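# Seat the gray box in the table frame's rails

## Task

Place the gray box inside the frame on the table so it rests flush against the frame's rear wall, with each of its two bottom flanges sitting in a rail's slot, and the box ends up standing upright and level.

## Robot and tools

Robot: two seven-joint arms, left_arm and right_arm, each with a parallel two-finger gripper. Calibrated bases in the scene frame: left_arm at (+0.056, +0.273, 0) m, quat_wxyz (+1.000, 0, 0, +0.005); right_arm at (+0.025, -0.309, 0) m, quat_wxyz (+1.000, 0, 0, -0.002). A camera stand is fixed to the floor behind the arms. Loose objects may occasionally get a short shove from outside.

Frames. Scene frame: origin at table-top height, halfway between the nominal bases; +x points out over the table, +z up, and left_arm is on the +y side (arm names do not match image sides). Hand positions, orientations, velocities, Hand targets and wrist-camera poses are reported in each arm's own base frame. Fixed cameras and the table use the scene frame. Motion offsets are along the current Hand target's own axes. Gripper axes: fingers point along +z, they open and close along y. end_effector_position is the point between the closed pads, about 2 cm short of the fingertips; closing pushes the tips roughly 10 mm further along +z, mostly while the pads are more than 40 mm apart. Reported poses may be off by up to a few cm, more when reaching far.

Row layout (used by execute_actions and move): 14 numbers, each in [-1, 1]: dx, dy, dz, rx, ry, rz, opening for left_arm, then the same seven for right_arm. Always give all 14, even if one arm is idle. dx..rz are an offset, not a pose: they are measured from that arm's Hand target as it stood when the action (or move) began, along that target's axes; 1.0 equals 0.6 m of travel or 180 degrees of turn, and rx, ry, rz form a single rotation vector. Sending the same offset again moves the arm further. Six zeros re-command the current Hand target. The opening is absolute: +1 fully open (0.084 m), -1 closed. A 0 opening is a real command, so to keep a gripper as it is, resend its present value.

execute_actions: actions = list of actions; each action is up to 15 rows, one per 1/30 s step; a short action repeats its final row to fill 15 steps. Every row within an action counts from the action's starting Hand target, not from the previous row. cameras: list of names, ["all"], [] or null (null means all images only when actions is empty). An empty actions list returns state plus images.

move: target = one 14-number row, or a list of up to 15 rows, all offsets counted from the same starting Hand targets. Grippers follow straight lines, turning the short way, all finishing together, at least 0.5 s, cut off at 10 s. speed: m/s, 0.002 to 1, default 0.25 (turn rate up to twice that in rad/s), one value or one per target. blend: metres of corner rounding per target, default 0 (full stop at each). opening_speed: per second on the -1..+1 scale, at least 0.2. blocking=false returns after about 0.5 s while the move continues. Moves do not avoid obstacles; faster moves lag and overshoot more and hit harder, and aiming past a contact presses harder. The result adds a move: line with the ending (done, off_target, moving, held, fault) and limits (paced = clipped, held = steps withheld). An arm not named there reached its pose within 3 mm and 2 degrees; neither done nor off_target says anything about contact.

wait: seconds 0 to 10; arms keep their last command, a running move carries on. stop: brakes a running move (needs some distance). zoom_image: camera name plus region [x0, y0, x1, y1] in pixels, max 504 by 504, from the newest image of that camera. clear_fault: arm = left_arm or right_arm; clears a reported torque fault only. finished_scene: scene = the current scene's integer number; call it only when the box is seated and stays that way without the robot; it cannot be reversed.

Control notes: each step the commanded pose is clipped to 70 mm and 16 degrees from the measured gripper pose. A gripper can rest short of its Hand target; a new command (even zeros) pursues it again, otherwise add the missing distance. A blocked arm keeps pressing until you command its target back past the gripper. Large wrist turns can swing the elbow. Joint ranges (rad): waist -6.283..6.283, shoulder -2.059..2.094, upper arm roll -6.283..6.283, elbow -0.192..3.927 (straight 2.742), forearm roll -6.283..6.283, wrist pitch -1.693..3.142, wrist roll -6.283..6.283.

Gripping: grip_measured uses the command scale; to hold, command clearly below it (lower squeezes harder, about 24 N per pad max). Resending grip_measured still holds parts up to about 6 cm wide.

Results: positions in m, quat_wxyz, velocities in m/s and rad/s; Joint velocities may read within noise; Joint torques are total drive output (signed toward larger joint angle, offset and noisy); Tool commands; step readings of end_effector_position; Wrist depth as 7x7 grids of median distances in mm (172..3000, - means no value); MOTOR HOT appears at 65 C, and at 80 C an arm brakes for 30 to 60 s or more.

Avoid: dropping the box, releasing it while moving, knocking anything off the table or leaving it off the table, slamming or hard pushes, contact between the arms (the clearance check can hold a move but not always), closing on the other gripper, and stalling against things. Contact torque over load limits (N m: waist 40.8, shoulder 41, upper arm roll 26.1, elbow 26.1, forearm roll 26.1, wrist pitch 14, wrist roll 14.7) or a motor at its limit for 1 s causes a torque fault that stops the arm until clear_fault.

Each tool is called after "Request:" in YAML: its name, and indented under it one key for each argument.

## Session

Request:
execute_actions:
  actions: []

Scene clock: 0.00 s.
left_arm: end_effector_position=(+0.5866, +0.1256, +0.1140) grip_measured=+1.00 end_effector_quat_wxyz=(+0.303, +0.665, -0.632, +0.259) | right_arm: end_effector_position=(+0.5038, +0.1661, +0.2631) grip_measured=+1.00 end_effector_quat_wxyz=(-0.035, +0.008, +0.999, -0.005)
Joint positions: left_arm=[0.534 0.91 -0.093 2.01 -0.617 1.571 2.133 0.084] | right_arm=[0.248 0.244 0.075 1.536 -0.005 1.363 -2.803 0.084]
Joint velocities: within noise
Joint torques (N m): no reading
Motor temperatures (°C): left_arm=[35 40 37 39 37 36 40] | right_arm=[33 38 38 34 39 34 41]
Wrist depth (mm): cam_left_wrist=[493 511 496 341 468 503 461 / 433 444 438 369 472 499 474 / 382 392 376 305 424 437 450 / 338 345 352 317 277 379 389 / 307 312 319 319 296 254 341 / 277 282 288 293 298 291 301 / 257 262 266 272 275 280 284] | cam_right_wrist=[412 411 409 409 408 407 398 / 407 407 406 405 404 403 389 / 404 402 402 402 399 398 331 / 400 399 399 397 397 393 394 / 397 395 395 394 392 341 391 / 392 392 391 390 389 386 387 / 389 389 387 387 386 384 384]
Hand target: left_arm +0.5866, +0.1256, +0.1140; +0.303, +0.665, -0.632, +0.259 | right_arm +0.5038, +0.1661, +0.2631; -0.035, +0.008, +0.999, -0.005
Tool commands: left_gripper/opening=+1.0 right_gripper/opening=+1.0

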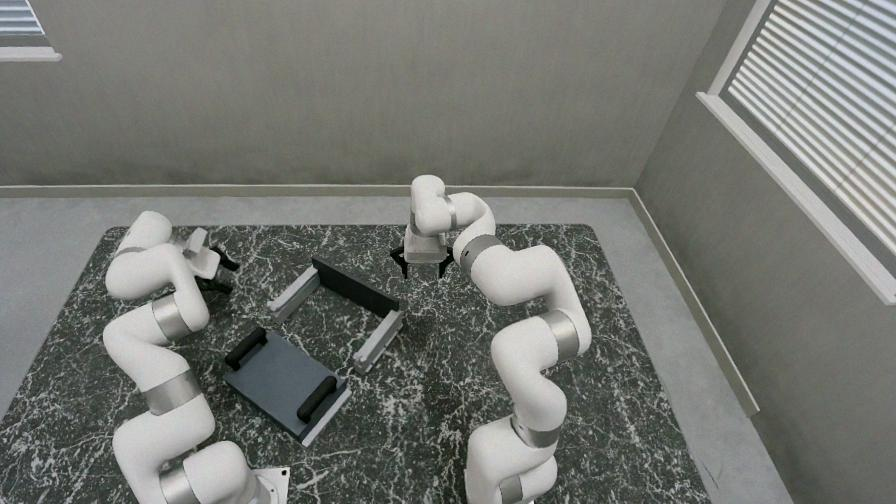

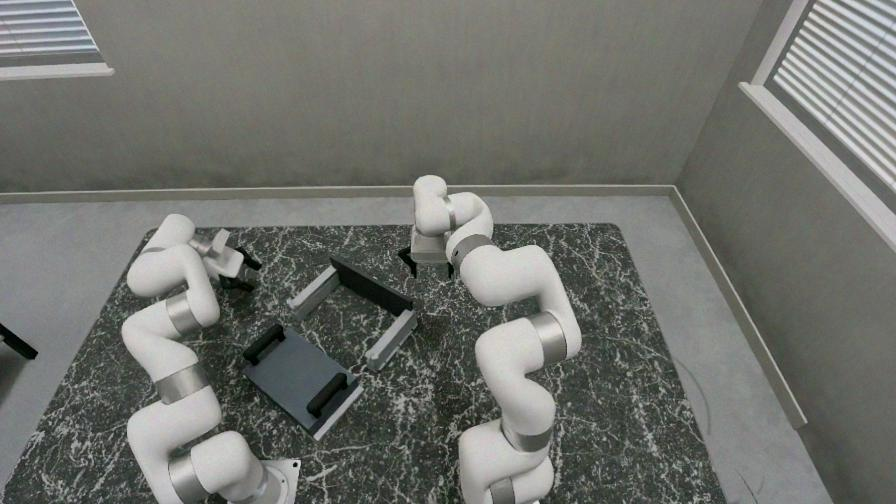

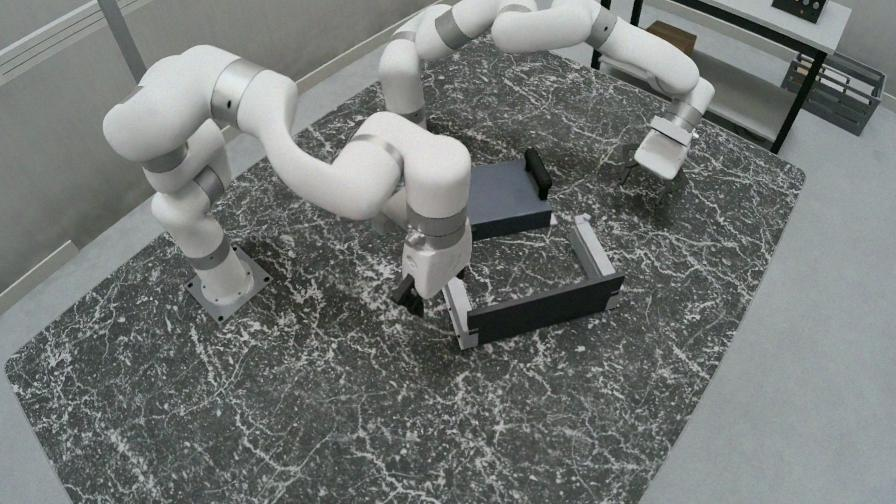

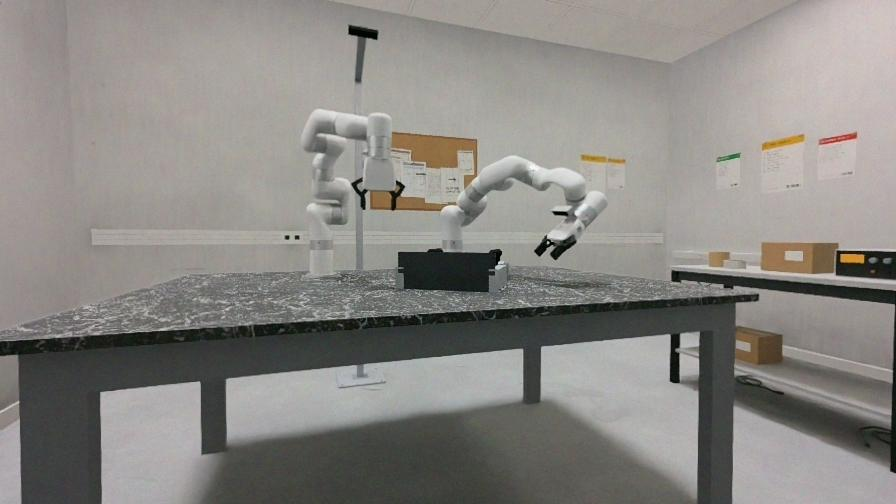

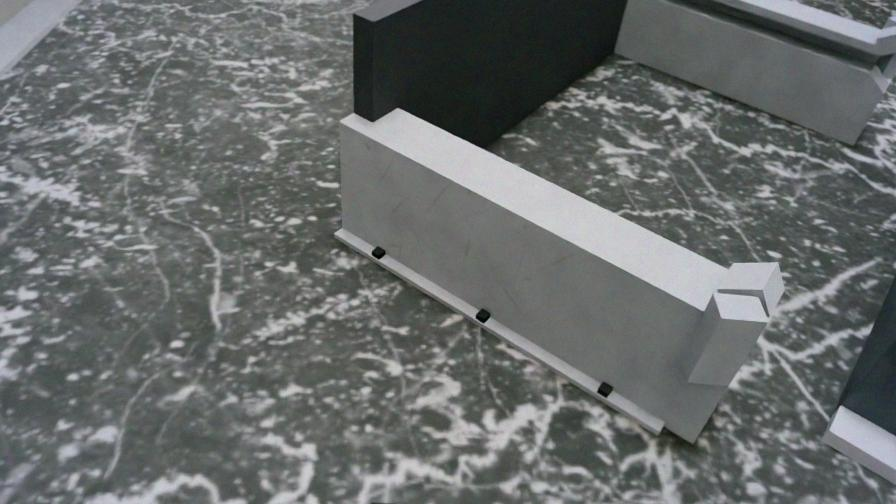

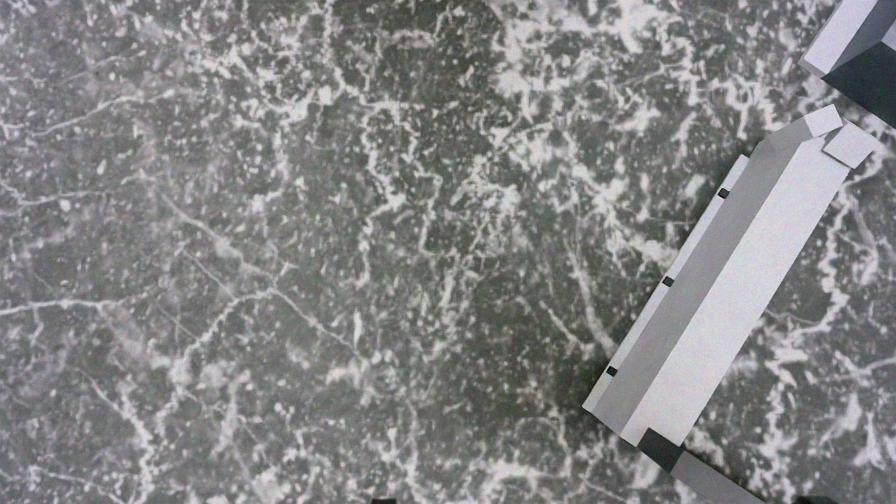

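Request:
zoom_image:
  camera: "cam_left_wrist"
  region: [560, 0, 896, 189]

Request:
zoom_image:
  camera: "cam_head_right"
  region: [220, 230, 440, 450]

Request:
zoom_image:
  camera: "cam_high"
  region: [380, 130, 660, 360]

Request:
zoom_image:
  camera: "cam_head_left"
  region: [200, 230, 420, 450]

Scaled by 1.500 from the camera's 896x504 image, which has a finer 1280x720 frame.

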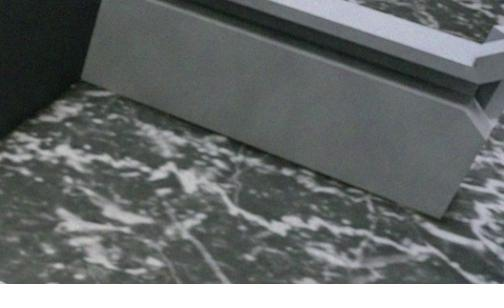

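Scaled by 2.291 from the camera's 896x504 image, which has a finer 1280x720 frame.

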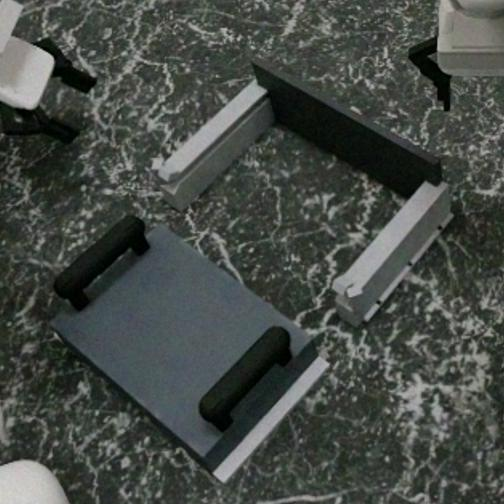

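Scaled by 1.800 from the camera's 896x504 image, which has a finer 1280x720 frame.

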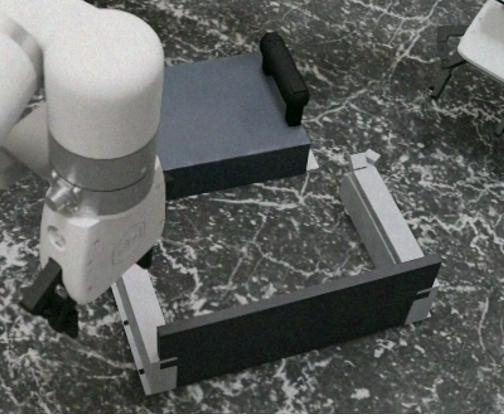

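Scaled by 2.291 from the camera's 896x504 image, which has a finer 1280x720 frame.

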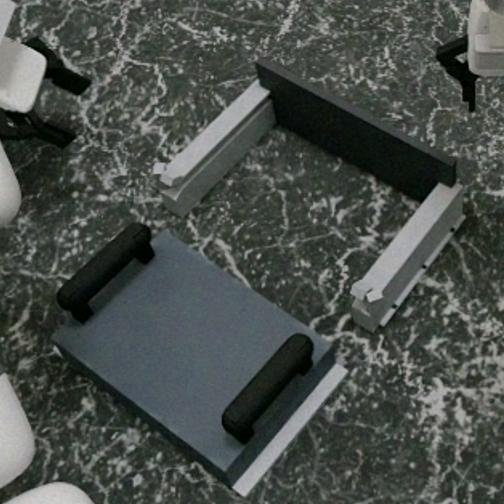

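Request:
move:
  target: [0.142,0.540,-0.194,0.149,-0.226,-0.288,1,0.293,0.434,-0.017,-0.006,-0.022,0.178,1]
  speed: 0.4
  cameras: ["all"]

Scene clock: 94.03 s.
left_arm: end_effector_position=(+0.2737, +0.1467, +0.2796) grip_measured=+1.00 end_effector_quat_wxyz=(+0.000, +0.961, -0.276, +0.000) | right_arm: end_effector_position=(+0.3332, +0.4294, +0.2827) grip_measured=+1.00 end_effector_quat_wxyz=(+0.002, +0.284, +0.959, -0.006)
Joint positions: left_arm=[0.539 -0.58 -0.038 0.741 -0.021 1.321 1.073 0.084] | right_arm=[0.662 0.242 0.291 1.567 -0.078 1.345 -1.603 0.084]
Joint torques (N m): left_arm=[7.26 -10.76 -2.17 19.54 1.75 -0.86 -1.04] | right_arm=[4.76 -25.15 2.91 24.34 -1.37 -0.53 1.24]
Motor temperatures (°C): left_arm=[35 47 37 48 37 36 40] | right_arm=[33 41 38 43 39 34 41]
Wrist depth (mm): cam_left_wrist=[409 409 409 408 299 350 350 / 409 408 409 408 294 350 350 / 409 409 409 409 292 350 350 / 408 409 409 408 351 350 351 / 408 409 409 409 408 408 408 / 410 409 408 409 409 409 408 / 409 409 409 409 409 409 408] | cam_right_wrist=[415 412 413 411 409 408 408 / 415 413 411 352 352 409 407 / 415 414 413 295 351 351 350 / 415 413 413 298 351 351 350 / 413 412 413 303 351 350 350 / 415 412 412 411 410 351 350 / 414 413 412 411 410 409 407]
Hand target: left_arm +0.2737, +0.1467, +0.2796; +0.000, +0.961, -0.276, +0.000 | right_arm +0.3332, +0.4294, +0.2827; +0.002, +0.284, +0.959, -0.006
Off the commanded pose: left_arm 0.000 m, 0 deg | right_arm 0.000 m, 0 deg.
move: done

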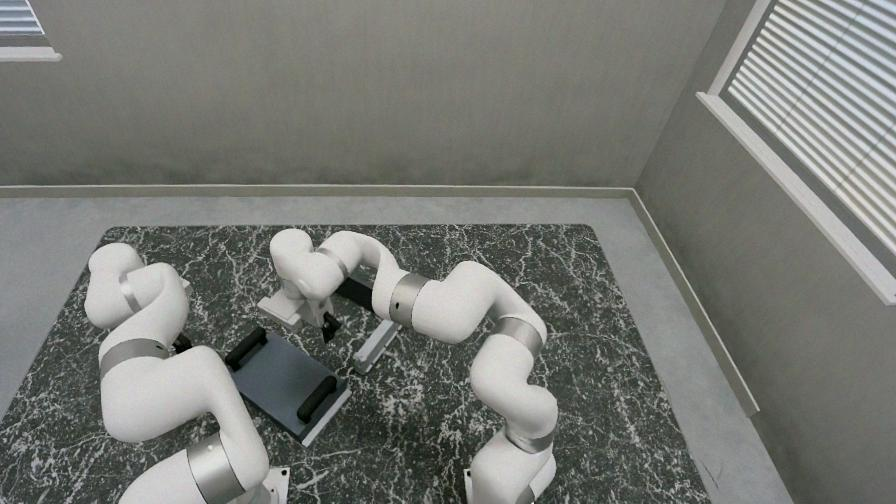

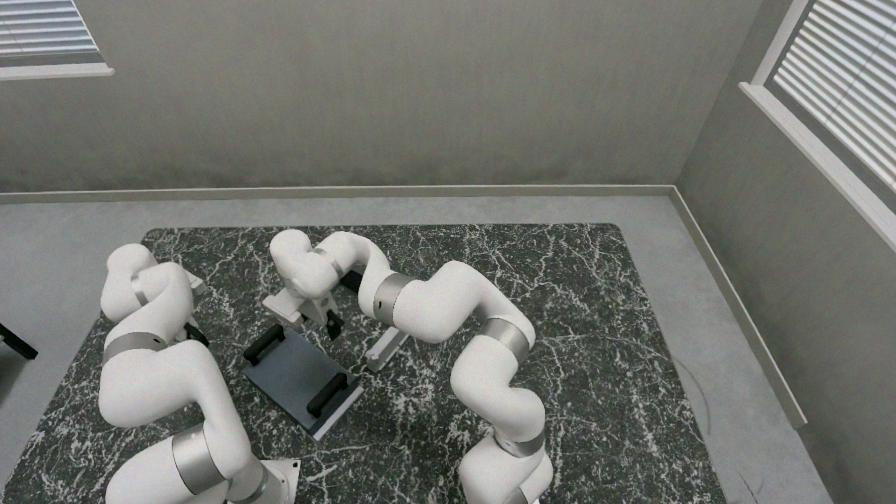

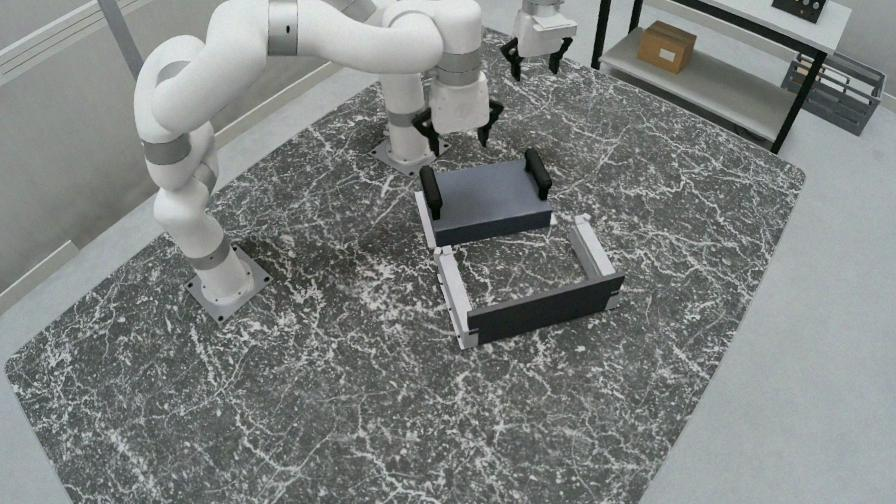

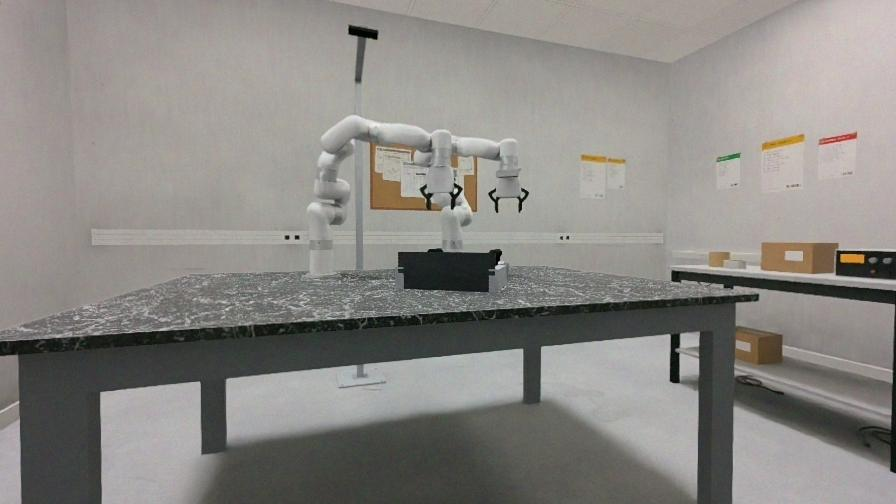

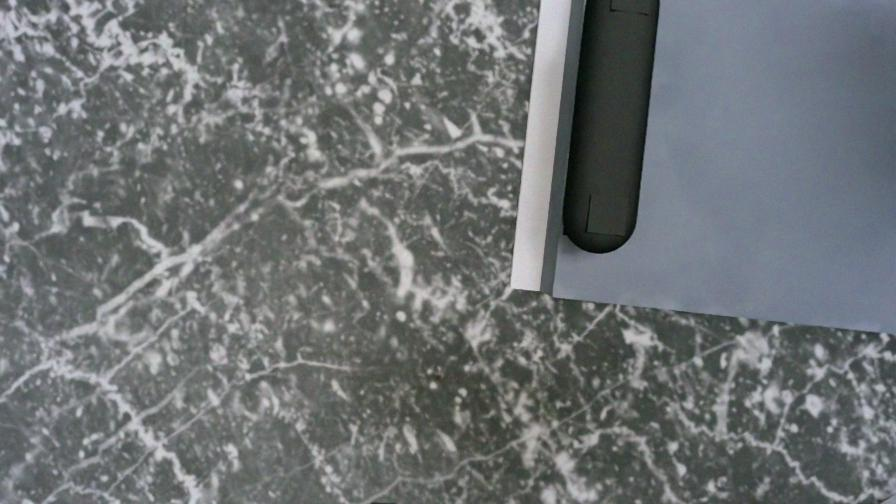

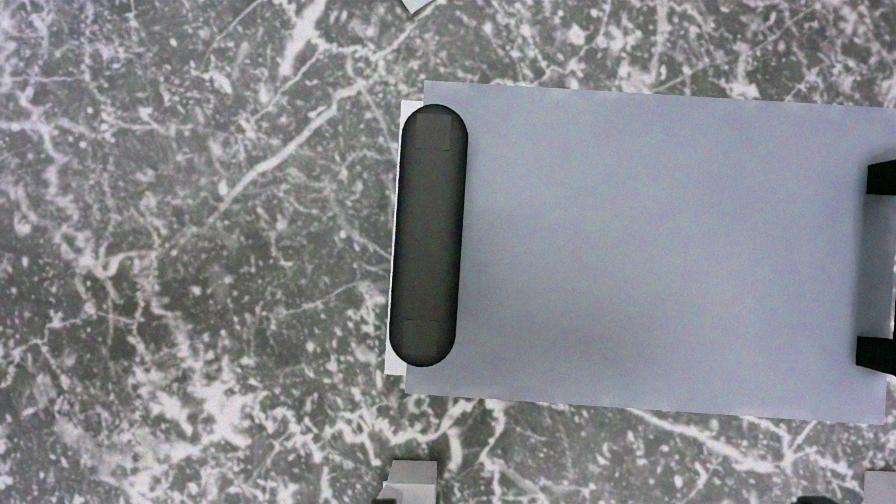

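Request:
move:
  target: [0.213,0.068,0.133,0,0,0.0306,1,0.128,-0.07,0.133,0,0,0.0167,1]
  speed: 0.3
  cameras: ["cam_left_wrist","cam_right_wrist","cam_high"]

Scene clock: 132.77 s.
left_arm: end_effector_position=(+0.3603, +0.0442, +0.1998) grip_measured=+1.00 end_effector_quat_wxyz=(+0.000, +0.947, -0.322, +0.000) | right_arm: end_effector_position=(+0.2460, +0.4350, +0.2028) grip_measured=+1.00 end_effector_quat_wxyz=(+0.002, +0.309, +0.951, -0.006)
Joint positions: left_arm=[0.404 -0.347 -0.263 0.697 -0.103 1.035 0.865 0.084] | right_arm=[0.731 0.132 0.344 1.196 -0.057 1.082 -1.415 0.084]
Joint torques (N m): left_arm=[-4.05 -5.3 -0.9 26.2 1.73 -3.44 -0.99] | right_arm=[4.53 -32.46 2.21 15.45 -1.52 -2.91 1.27]
Motor temperatures (°C): left_arm=[35 42 37 49 37 36 40] | right_arm=[33 41 38 46 39 34 41]
Wrist depth (mm): cam_left_wrist=[330 329 259 329 328 328 328 / 329 329 329 329 329 329 328 / 330 330 329 330 329 329 328 / 330 330 329 330 271 271 271 / 330 329 329 329 212 271 271 / 330 330 330 329 212 271 271 / 331 330 330 330 212 271 271] | cam_right_wrist=[334 333 332 330 330 329 328 / 333 333 332 331 330 329 329 / 333 333 332 331 330 329 328 / 334 333 333 331 271 271 271 / 333 333 332 332 222 271 271 / 335 333 332 332 272 271 271 / 334 332 332 331 271 271 271]
Hand target: left_arm +0.3603, +0.0442, +0.1998; +0.000, +0.947, -0.322, +0.000 | right_arm +0.2460, +0.4350, +0.2028; +0.002, +0.309, +0.951, -0.006
Off the commanded pose: left_arm 0.000 m, 0 deg | right_arm 0.000 m, 0 deg.
move: done
Images, in order (width x height): cam_high 896x504, cam_left_wrist 896x504, cam_right_wrist 896x504.

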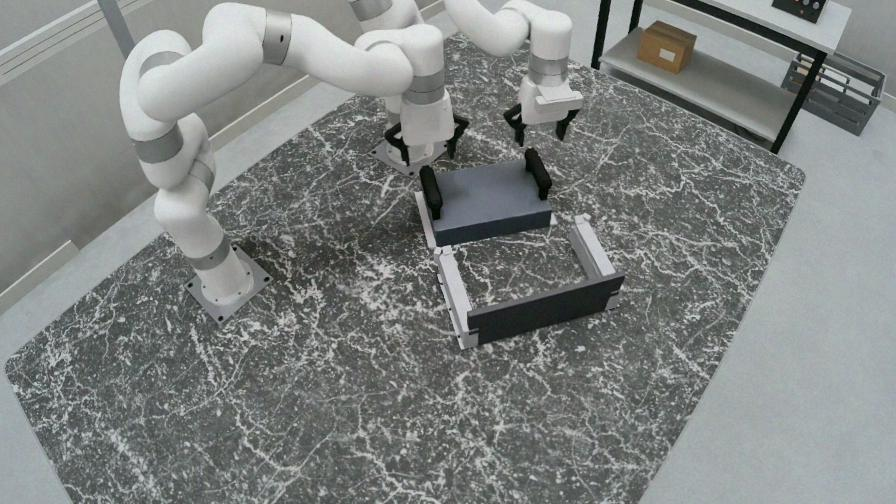

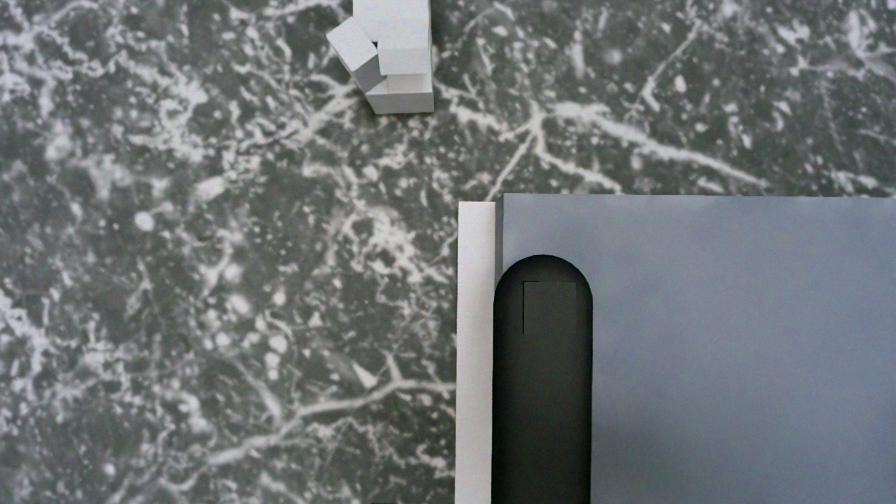

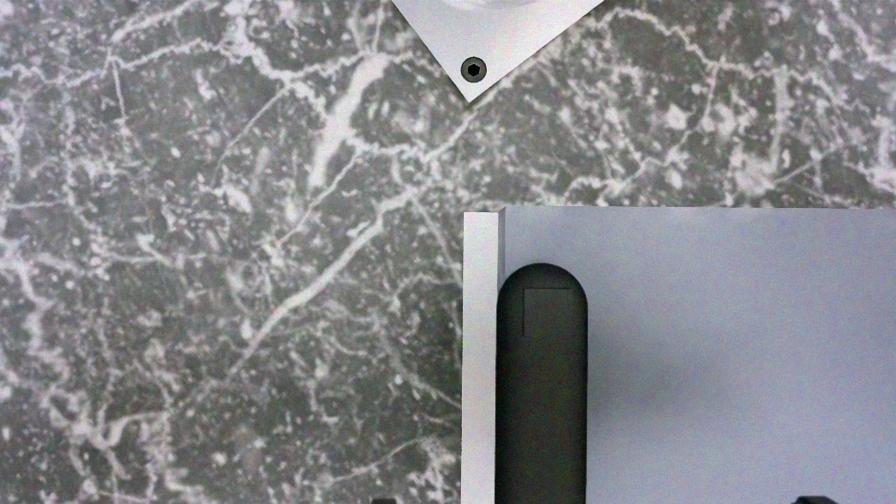

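Request:
move:
  target:
    - [0,0.001,0.1667,0,0,0,1,0,0.002,0.1667,-0.0032,0.0024,0,1]
    - [0,0.001,0.1667,0,0,0,-1,0,0.002,0.1667,-0.0032,0.0024,0,-1]
  speed: 0.12
  opening_speed: 1.2
  cameras: ["cam_left_wrist","cam_right_wrist","cam_high","cam_head_left"]

Scene clock: 168.40 s.
left_arm: end_effector_position=(+0.3601, +0.0438, +0.0998) grip_measured=-0.27 end_effector_quat_wxyz=(+0.000, +0.947, -0.322, +0.000) | right_arm: end_effector_position=(+0.2466, +0.4346, +0.1027) grip_measured=-0.22 end_effector_quat_wxyz=(+0.000, +0.309, +0.951, +0.000)
Joint positions: left_arm=[0.413 -0.158 -0.296 0.544 -0.071 0.696 0.831 0.032] | right_arm=[0.74 0.267 0.328 1.053 -0.118 0.804 -1.375 0.034]
Joint torques (N m): left_arm=[-21.55 -7.82 -20.2 -2.48 -5.82 9.93 -0.3] | right_arm=[0.91 -17.06 -0.66 30.52 -1.25 -12.13 0.33]
Motor temperatures (°C): left_arm=[35 41 37 52 37 37 40] | right_arm=[33 42 38 41 39 35 41]
Wrist depth (mm): cam_left_wrist=[232 231 231 231 231 230 230 / 232 231 231 231 230 230 230 / 232 231 231 231 172 172 172 / 232 231 231 231 172 172 - / 232 232 231 - - 172 172 / 232 232 231 - - 172 172 / 232 231 231 - - 172 172] | cam_right_wrist=[233 232 232 232 231 232 231 / 232 232 232 231 231 231 231 / 232 232 232 231 231 231 172 / 232 232 232 231 173 172 172 / 232 231 231 - - 172 - / 232 231 231 - - 172 - / 232 231 231 - - 172 -]
Hand target: left_arm +0.3599, +0.0438, +0.0998; +0.000, +0.947, -0.322, +0.000 | right_arm +0.2467, +0.4348, +0.1028; +0.000, +0.309, +0.951, +0.000
Off the commanded pose: left_arm 0.000 m, 0 deg | right_arm 0.000 m, 0 deg.
move: done
Images, in order (width x height): cam_head_left 896x504, cam_high 896x504, cam_left_wrist 896x504, cam_right_wrist 896x504.

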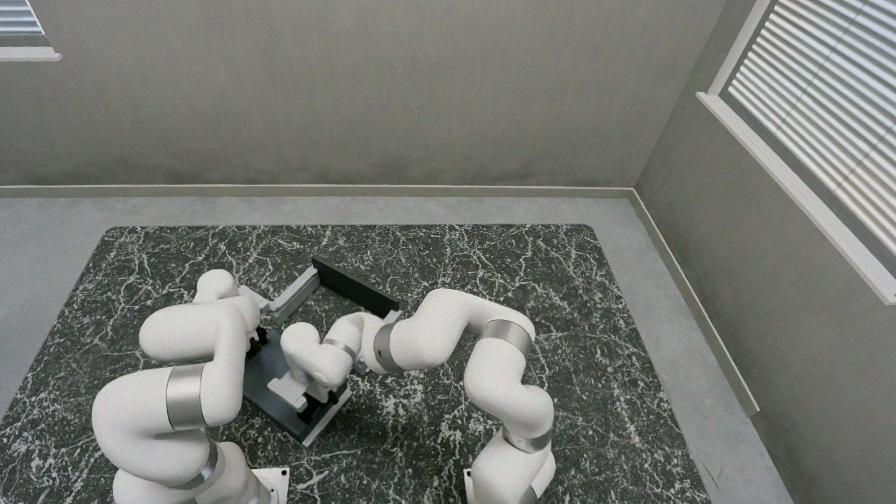

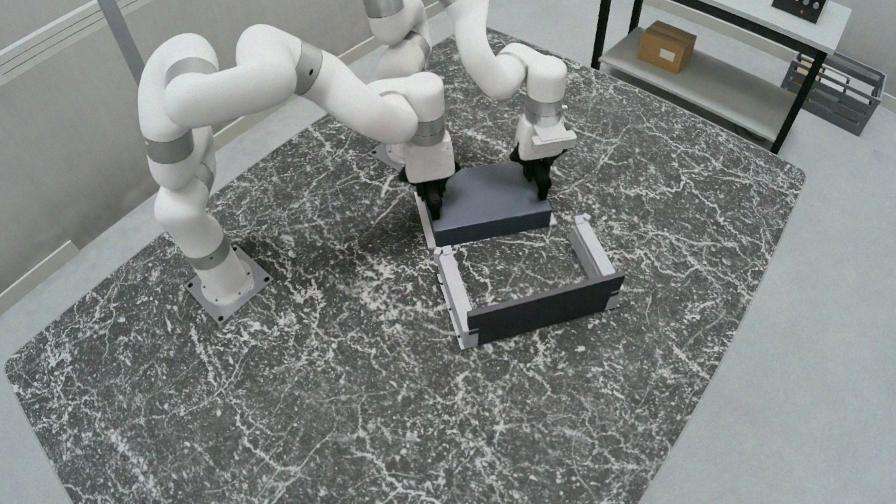

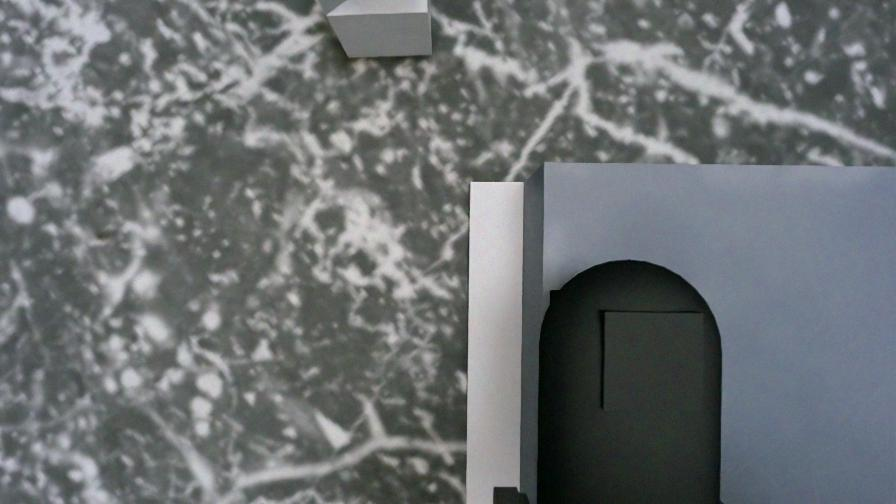

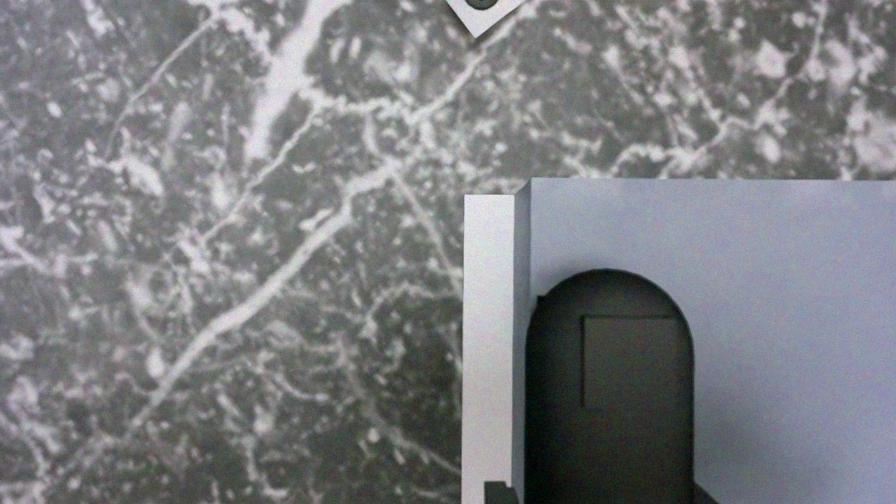

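Request:
move:
  target:
    - [0,0,0,0,0,0,1,0,0,0,0,0,0,-1]
    - [0,0,-0.333,0,0,0,1,0,0,0,0,0,0,-1]
    - [0.25,0.1,-0.38,0,0,0,1,0,0,0,0,0,0,-1]
  speed: 0.35
  blend: [0,0.06,0]
  cameras: ["cam_left_wrist"]

Request:
zoom_image:
  camera: "cam_left_wrist"
  region: [200, 150, 560, 504]

Request:
zoom_image:
  camera: "cam_left_wrist"
  region: [536, 150, 896, 504]

Scene clock: 206.20 s.
left_arm: end_effector_position=(+0.4421, -0.0953, +0.3277) grip_measured=+1.00 end_effector_quat_wxyz=(+0.000, +0.947, -0.322, +0.000) | right_arm: end_effector_position=(+0.2467, +0.4348, +0.1028) grip_measured=-0.27 end_effector_quat_wxyz=(+0.000, +0.309, +0.951, +0.000)
Joint positions: left_arm=[0.308 -0.104 -0.491 1.302 -0.05 1.394 0.485 0.084] | right_arm=[0.74 0.267 0.328 1.053 -0.118 0.803 -1.375 0.032]
Joint torques (N m): left_arm=[-6.68 -8.29 -1.8 26.93 1.7 -0.83 -1.01] | right_arm=[3.75 -33.39 3.76 12.19 -1.18 -0.46 -0.01]
Motor temperatures (°C): left_arm=[36 42 42 44 38 43 40] | right_arm=[33 40 38 53 39 48 41]
Wrist depth (mm): cam_left_wrist=[457 457 340 347 354 362 386 / 457 456 427 455 455 455 407 / 457 457 438 456 455 455 411 / 457 457 431 455 456 455 414 / 457 457 427 456 455 456 416 / 459 458 458 457 457 456 456 / 458 457 458 399 399 403 456] | cam_right_wrist=[233 232 232 232 232 232 231 / 232 232 232 232 232 232 231 / 232 232 232 232 231 231 173 / 232 231 231 231 173 173 173 / 232 232 231 - - 173 173 / 231 231 231 - - 172 172 / 231 231 231 - - 172 172]
Hand target: left_arm +0.4422, -0.0954, +0.3277; +0.000, +0.947, -0.322, +0.000 | right_arm +0.2467, +0.4348, +0.1028; +0.000, +0.309, +0.951, +0.000
Off the commanded pose: left_arm 0.000 m, 0 deg | right_arm 0.000 m, 0 deg.
move: done
Images, in order (width x height): cam_left_wrist 896x504.

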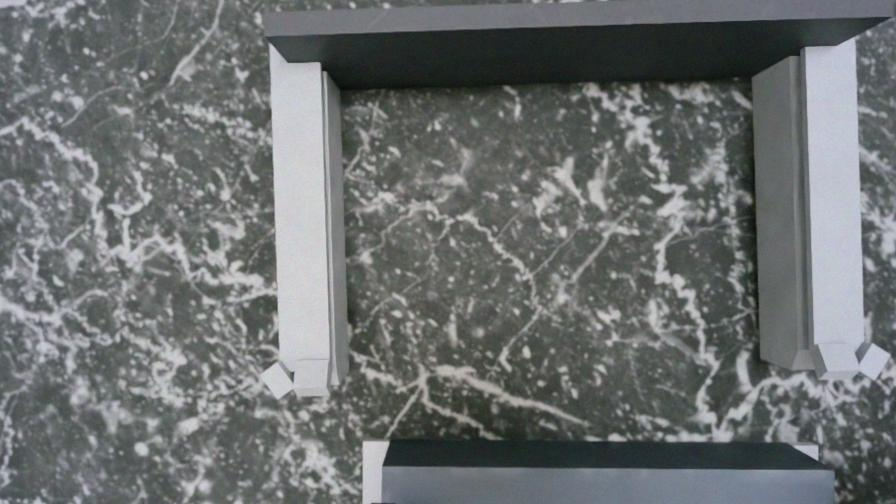

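Scaled by 1.400 from the camera's 896x504 image, which has a finer 1280x720 frame.

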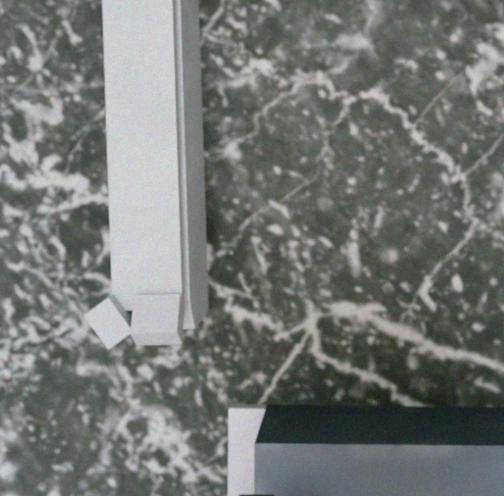

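Scaled by 1.400 from the camera's 896x504 image, which has a finer 1280x720 frame.

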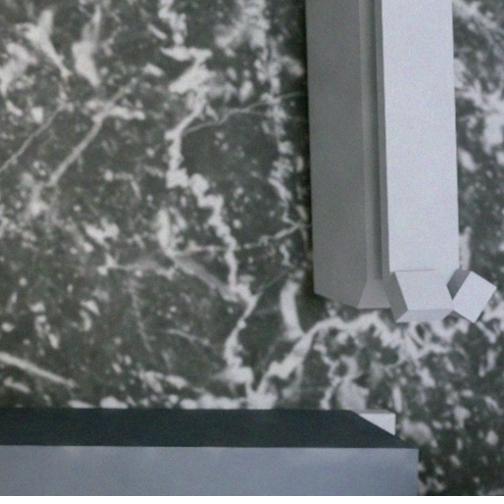

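Request:
zoom_image:
  camera: "cam_left_wrist"
  region: [740, 300, 896, 390]

Request:
wait:
  seconds: 0
  cameras: ["cam_low","cam_high"]

Request:
zoom_image:
  camera: "cam_low"
  region: [380, 240, 520, 300]

Request:
zoom_image:
  camera: "cam_high"
  region: [410, 180, 640, 360]

Scaled by 3.231 from the camera's 896x504 image, which has a finer 1280x720 frame.

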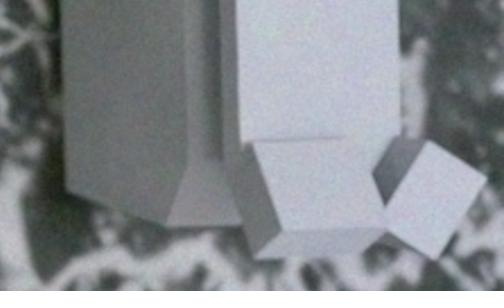

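Scene clock: 243.00 s.
left_arm: end_effector_position=(+0.4422, -0.0954, +0.3277) grip_measured=+1.00 end_effector_quat_wxyz=(+0.000, +0.947, -0.322, +0.000) | right_arm: end_effector_position=(+0.2467, +0.4348, +0.1028) grip_measured=-0.27 end_effector_quat_wxyz=(+0.000, +0.309, +0.951, +0.000)
Joint positions: left_arm=[0.308 -0.104 -0.491 1.302 -0.05 1.394 0.485 0.084] | right_arm=[0.74 0.267 0.328 1.053 -0.118 0.803 -1.375 0.032]
Joint torques (N m): left_arm=[-6.61 -8.59 -1.61 26.93 1.61 -1.04 -1.01] | right_arm=[4.38 -31.86 3.89 12.76 -1.45 -0.99 1.17]
Motor temperatures (°C): left_arm=[35 41 37 54 37 39 40] | right_arm=[33 42 38 41 39 39 41]
Wrist depth (mm): cam_left_wrist=[457 456 340 347 355 362 385 / 458 457 427 456 455 454 407 / 458 458 437 457 455 455 411 / 457 457 431 455 456 455 414 / 458 458 427 456 456 456 416 / 459 458 457 456 456 456 455 / 458 458 457 399 400 403 456] | cam_right_wrist=[232 232 232 232 232 232 232 / 232 232 232 232 232 232 232 / 232 232 232 232 231 231 173 / 232 232 232 231 173 173 173 / 232 232 231 - - 173 172 / 231 231 231 - - 172 172 / 231 231 231 - - 172 172]
Hand target: left_arm +0.4422, -0.0954, +0.3277; +0.000, +0.947, -0.322, +0.000 | right_arm +0.2467, +0.4348, +0.1028; +0.000, +0.309, +0.951, +0.000
Tool commands: left_gripper/opening=+1.0 right_gripper/opening=-1.0
Off the commanded pose: left_arm 0.000 m, 0 deg | right_arm 0.000 m, 0 deg.
Images, in order (width x height): cam_high 896x504, cam_low 896x504.

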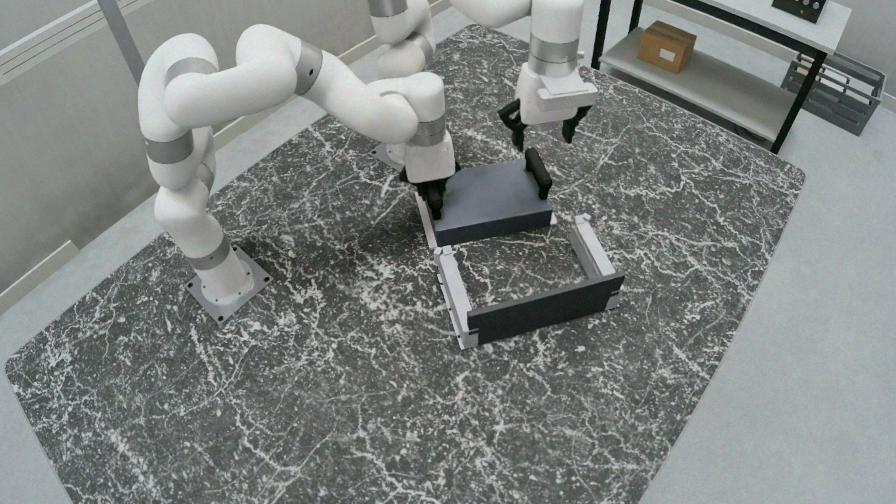

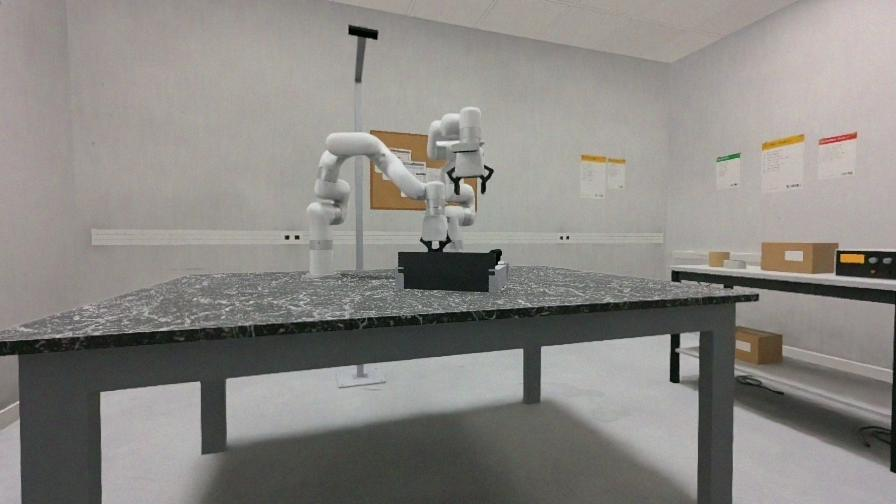

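Scaled by 3.600 from the camera's 896x504 image, which has a finer 1280x720 frame.

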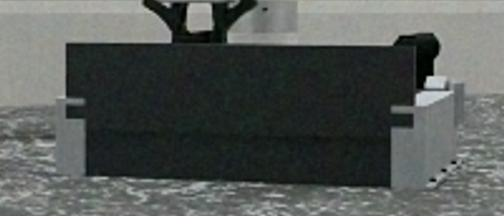

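Scaled by 2.191 from the camera's 896x504 image, which has a finer 1280x720 frame.

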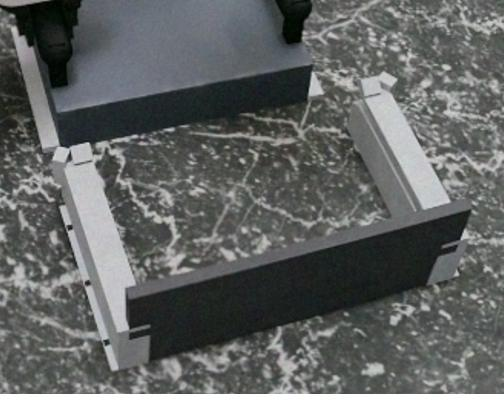

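Request:
move:
  target:
    - [-0.25,-0.1,0.2,0,0,0,1,0,0,0,0,0,0,-1]
    - [-0.25,-0.1,0.38,0,0,0,1,0,0,0,0,0,0,-1]
    - [-0.25,-0.1,0.38,0,0,0,-1,0,0,0,0,0,0,-1]
    - [-0.25,-0.1,0.29,0,0,0,-1,0,0,-0.09,0,0,0,-1]
  speed: [0.3,0.15,0.1,0.06]
  blend: [0.03,0,0,0]
  opening_speed: 1.5
  cameras: ["cam_left_wrist","cam_right_wrist"]

Scene clock: 296.90 s.
left_arm: end_effector_position=(+0.3601, +0.0438, +0.1538) grip_measured=-0.27 end_effector_quat_wxyz=(+0.000, +0.947, -0.322, +0.000) | right_arm: end_effector_position=(+0.2463, +0.4339, +0.1562) grip_measured=-0.27 end_effector_quat_wxyz=(+0.000, +0.309, +0.951, -0.001)
Joint positions: left_arm=[0.418 -0.28 -0.291 0.614 -0.102 0.884 0.859 0.032] | right_arm=[0.729 0.179 0.341 1.111 -0.073 0.945 -1.406 0.032]
Joint torques (N m): left_arm=[-19.9 -13.14 -9.71 11.85 -6.49 10.14 1.19] | right_arm=[-6.53 -43.41 1.27 49.13 0.54 -13.25 -1.66]
Wrist depth (mm): cam_left_wrist=[285 285 285 283 284 283 283 / 285 285 285 284 284 283 283 / 285 285 285 285 172 283 283 / 285 285 285 - 172 172 172 / 285 285 285 - - 172 172 / 285 285 285 - - 172 172 / 286 285 285 - - 172 172] | cam_right_wrist=[286 285 284 283 284 283 283 / 286 286 285 284 284 283 283 / 286 285 285 284 283 283 282 / 285 286 284 - 173 172 172 / 286 285 285 - - 172 - / 285 285 284 - - 172 - / 285 284 284 - - - -]
Hand target: left_arm +0.3599, +0.0438, +0.1538; +0.000, +0.947, -0.322, +0.000 | right_arm +0.2467, +0.4347, +0.1568; +0.000, +0.309, +0.951, +0.000
Off the commanded pose: left_arm 0.000 m, 0 deg | right_arm 0.001 m, 0 deg.
move: done
Images, in order (width x height): cam_left_wrist 896x504, cam_right_wrist 896x504.

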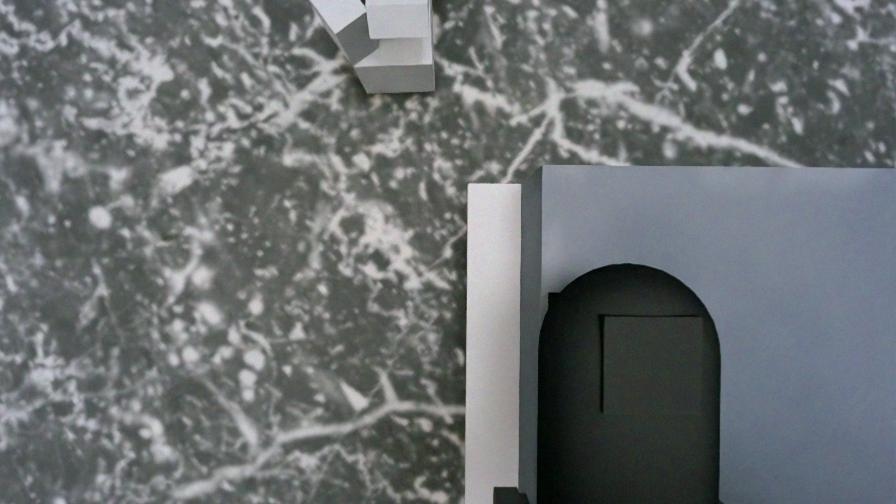

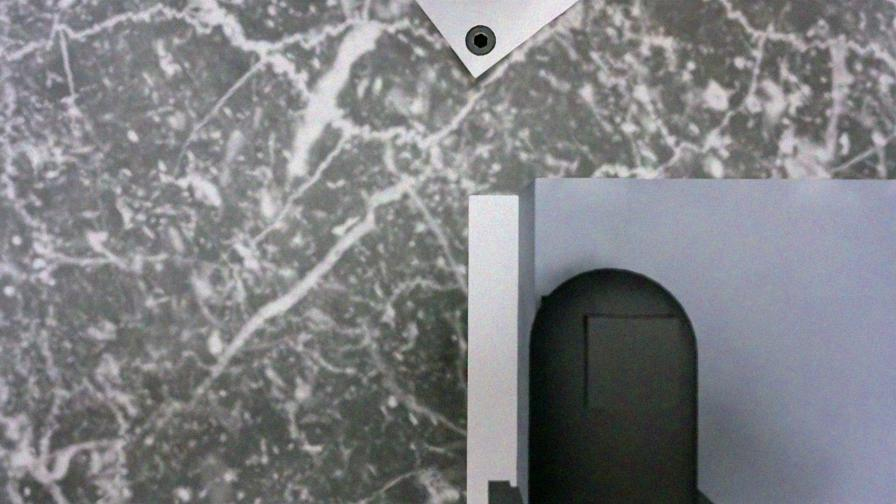

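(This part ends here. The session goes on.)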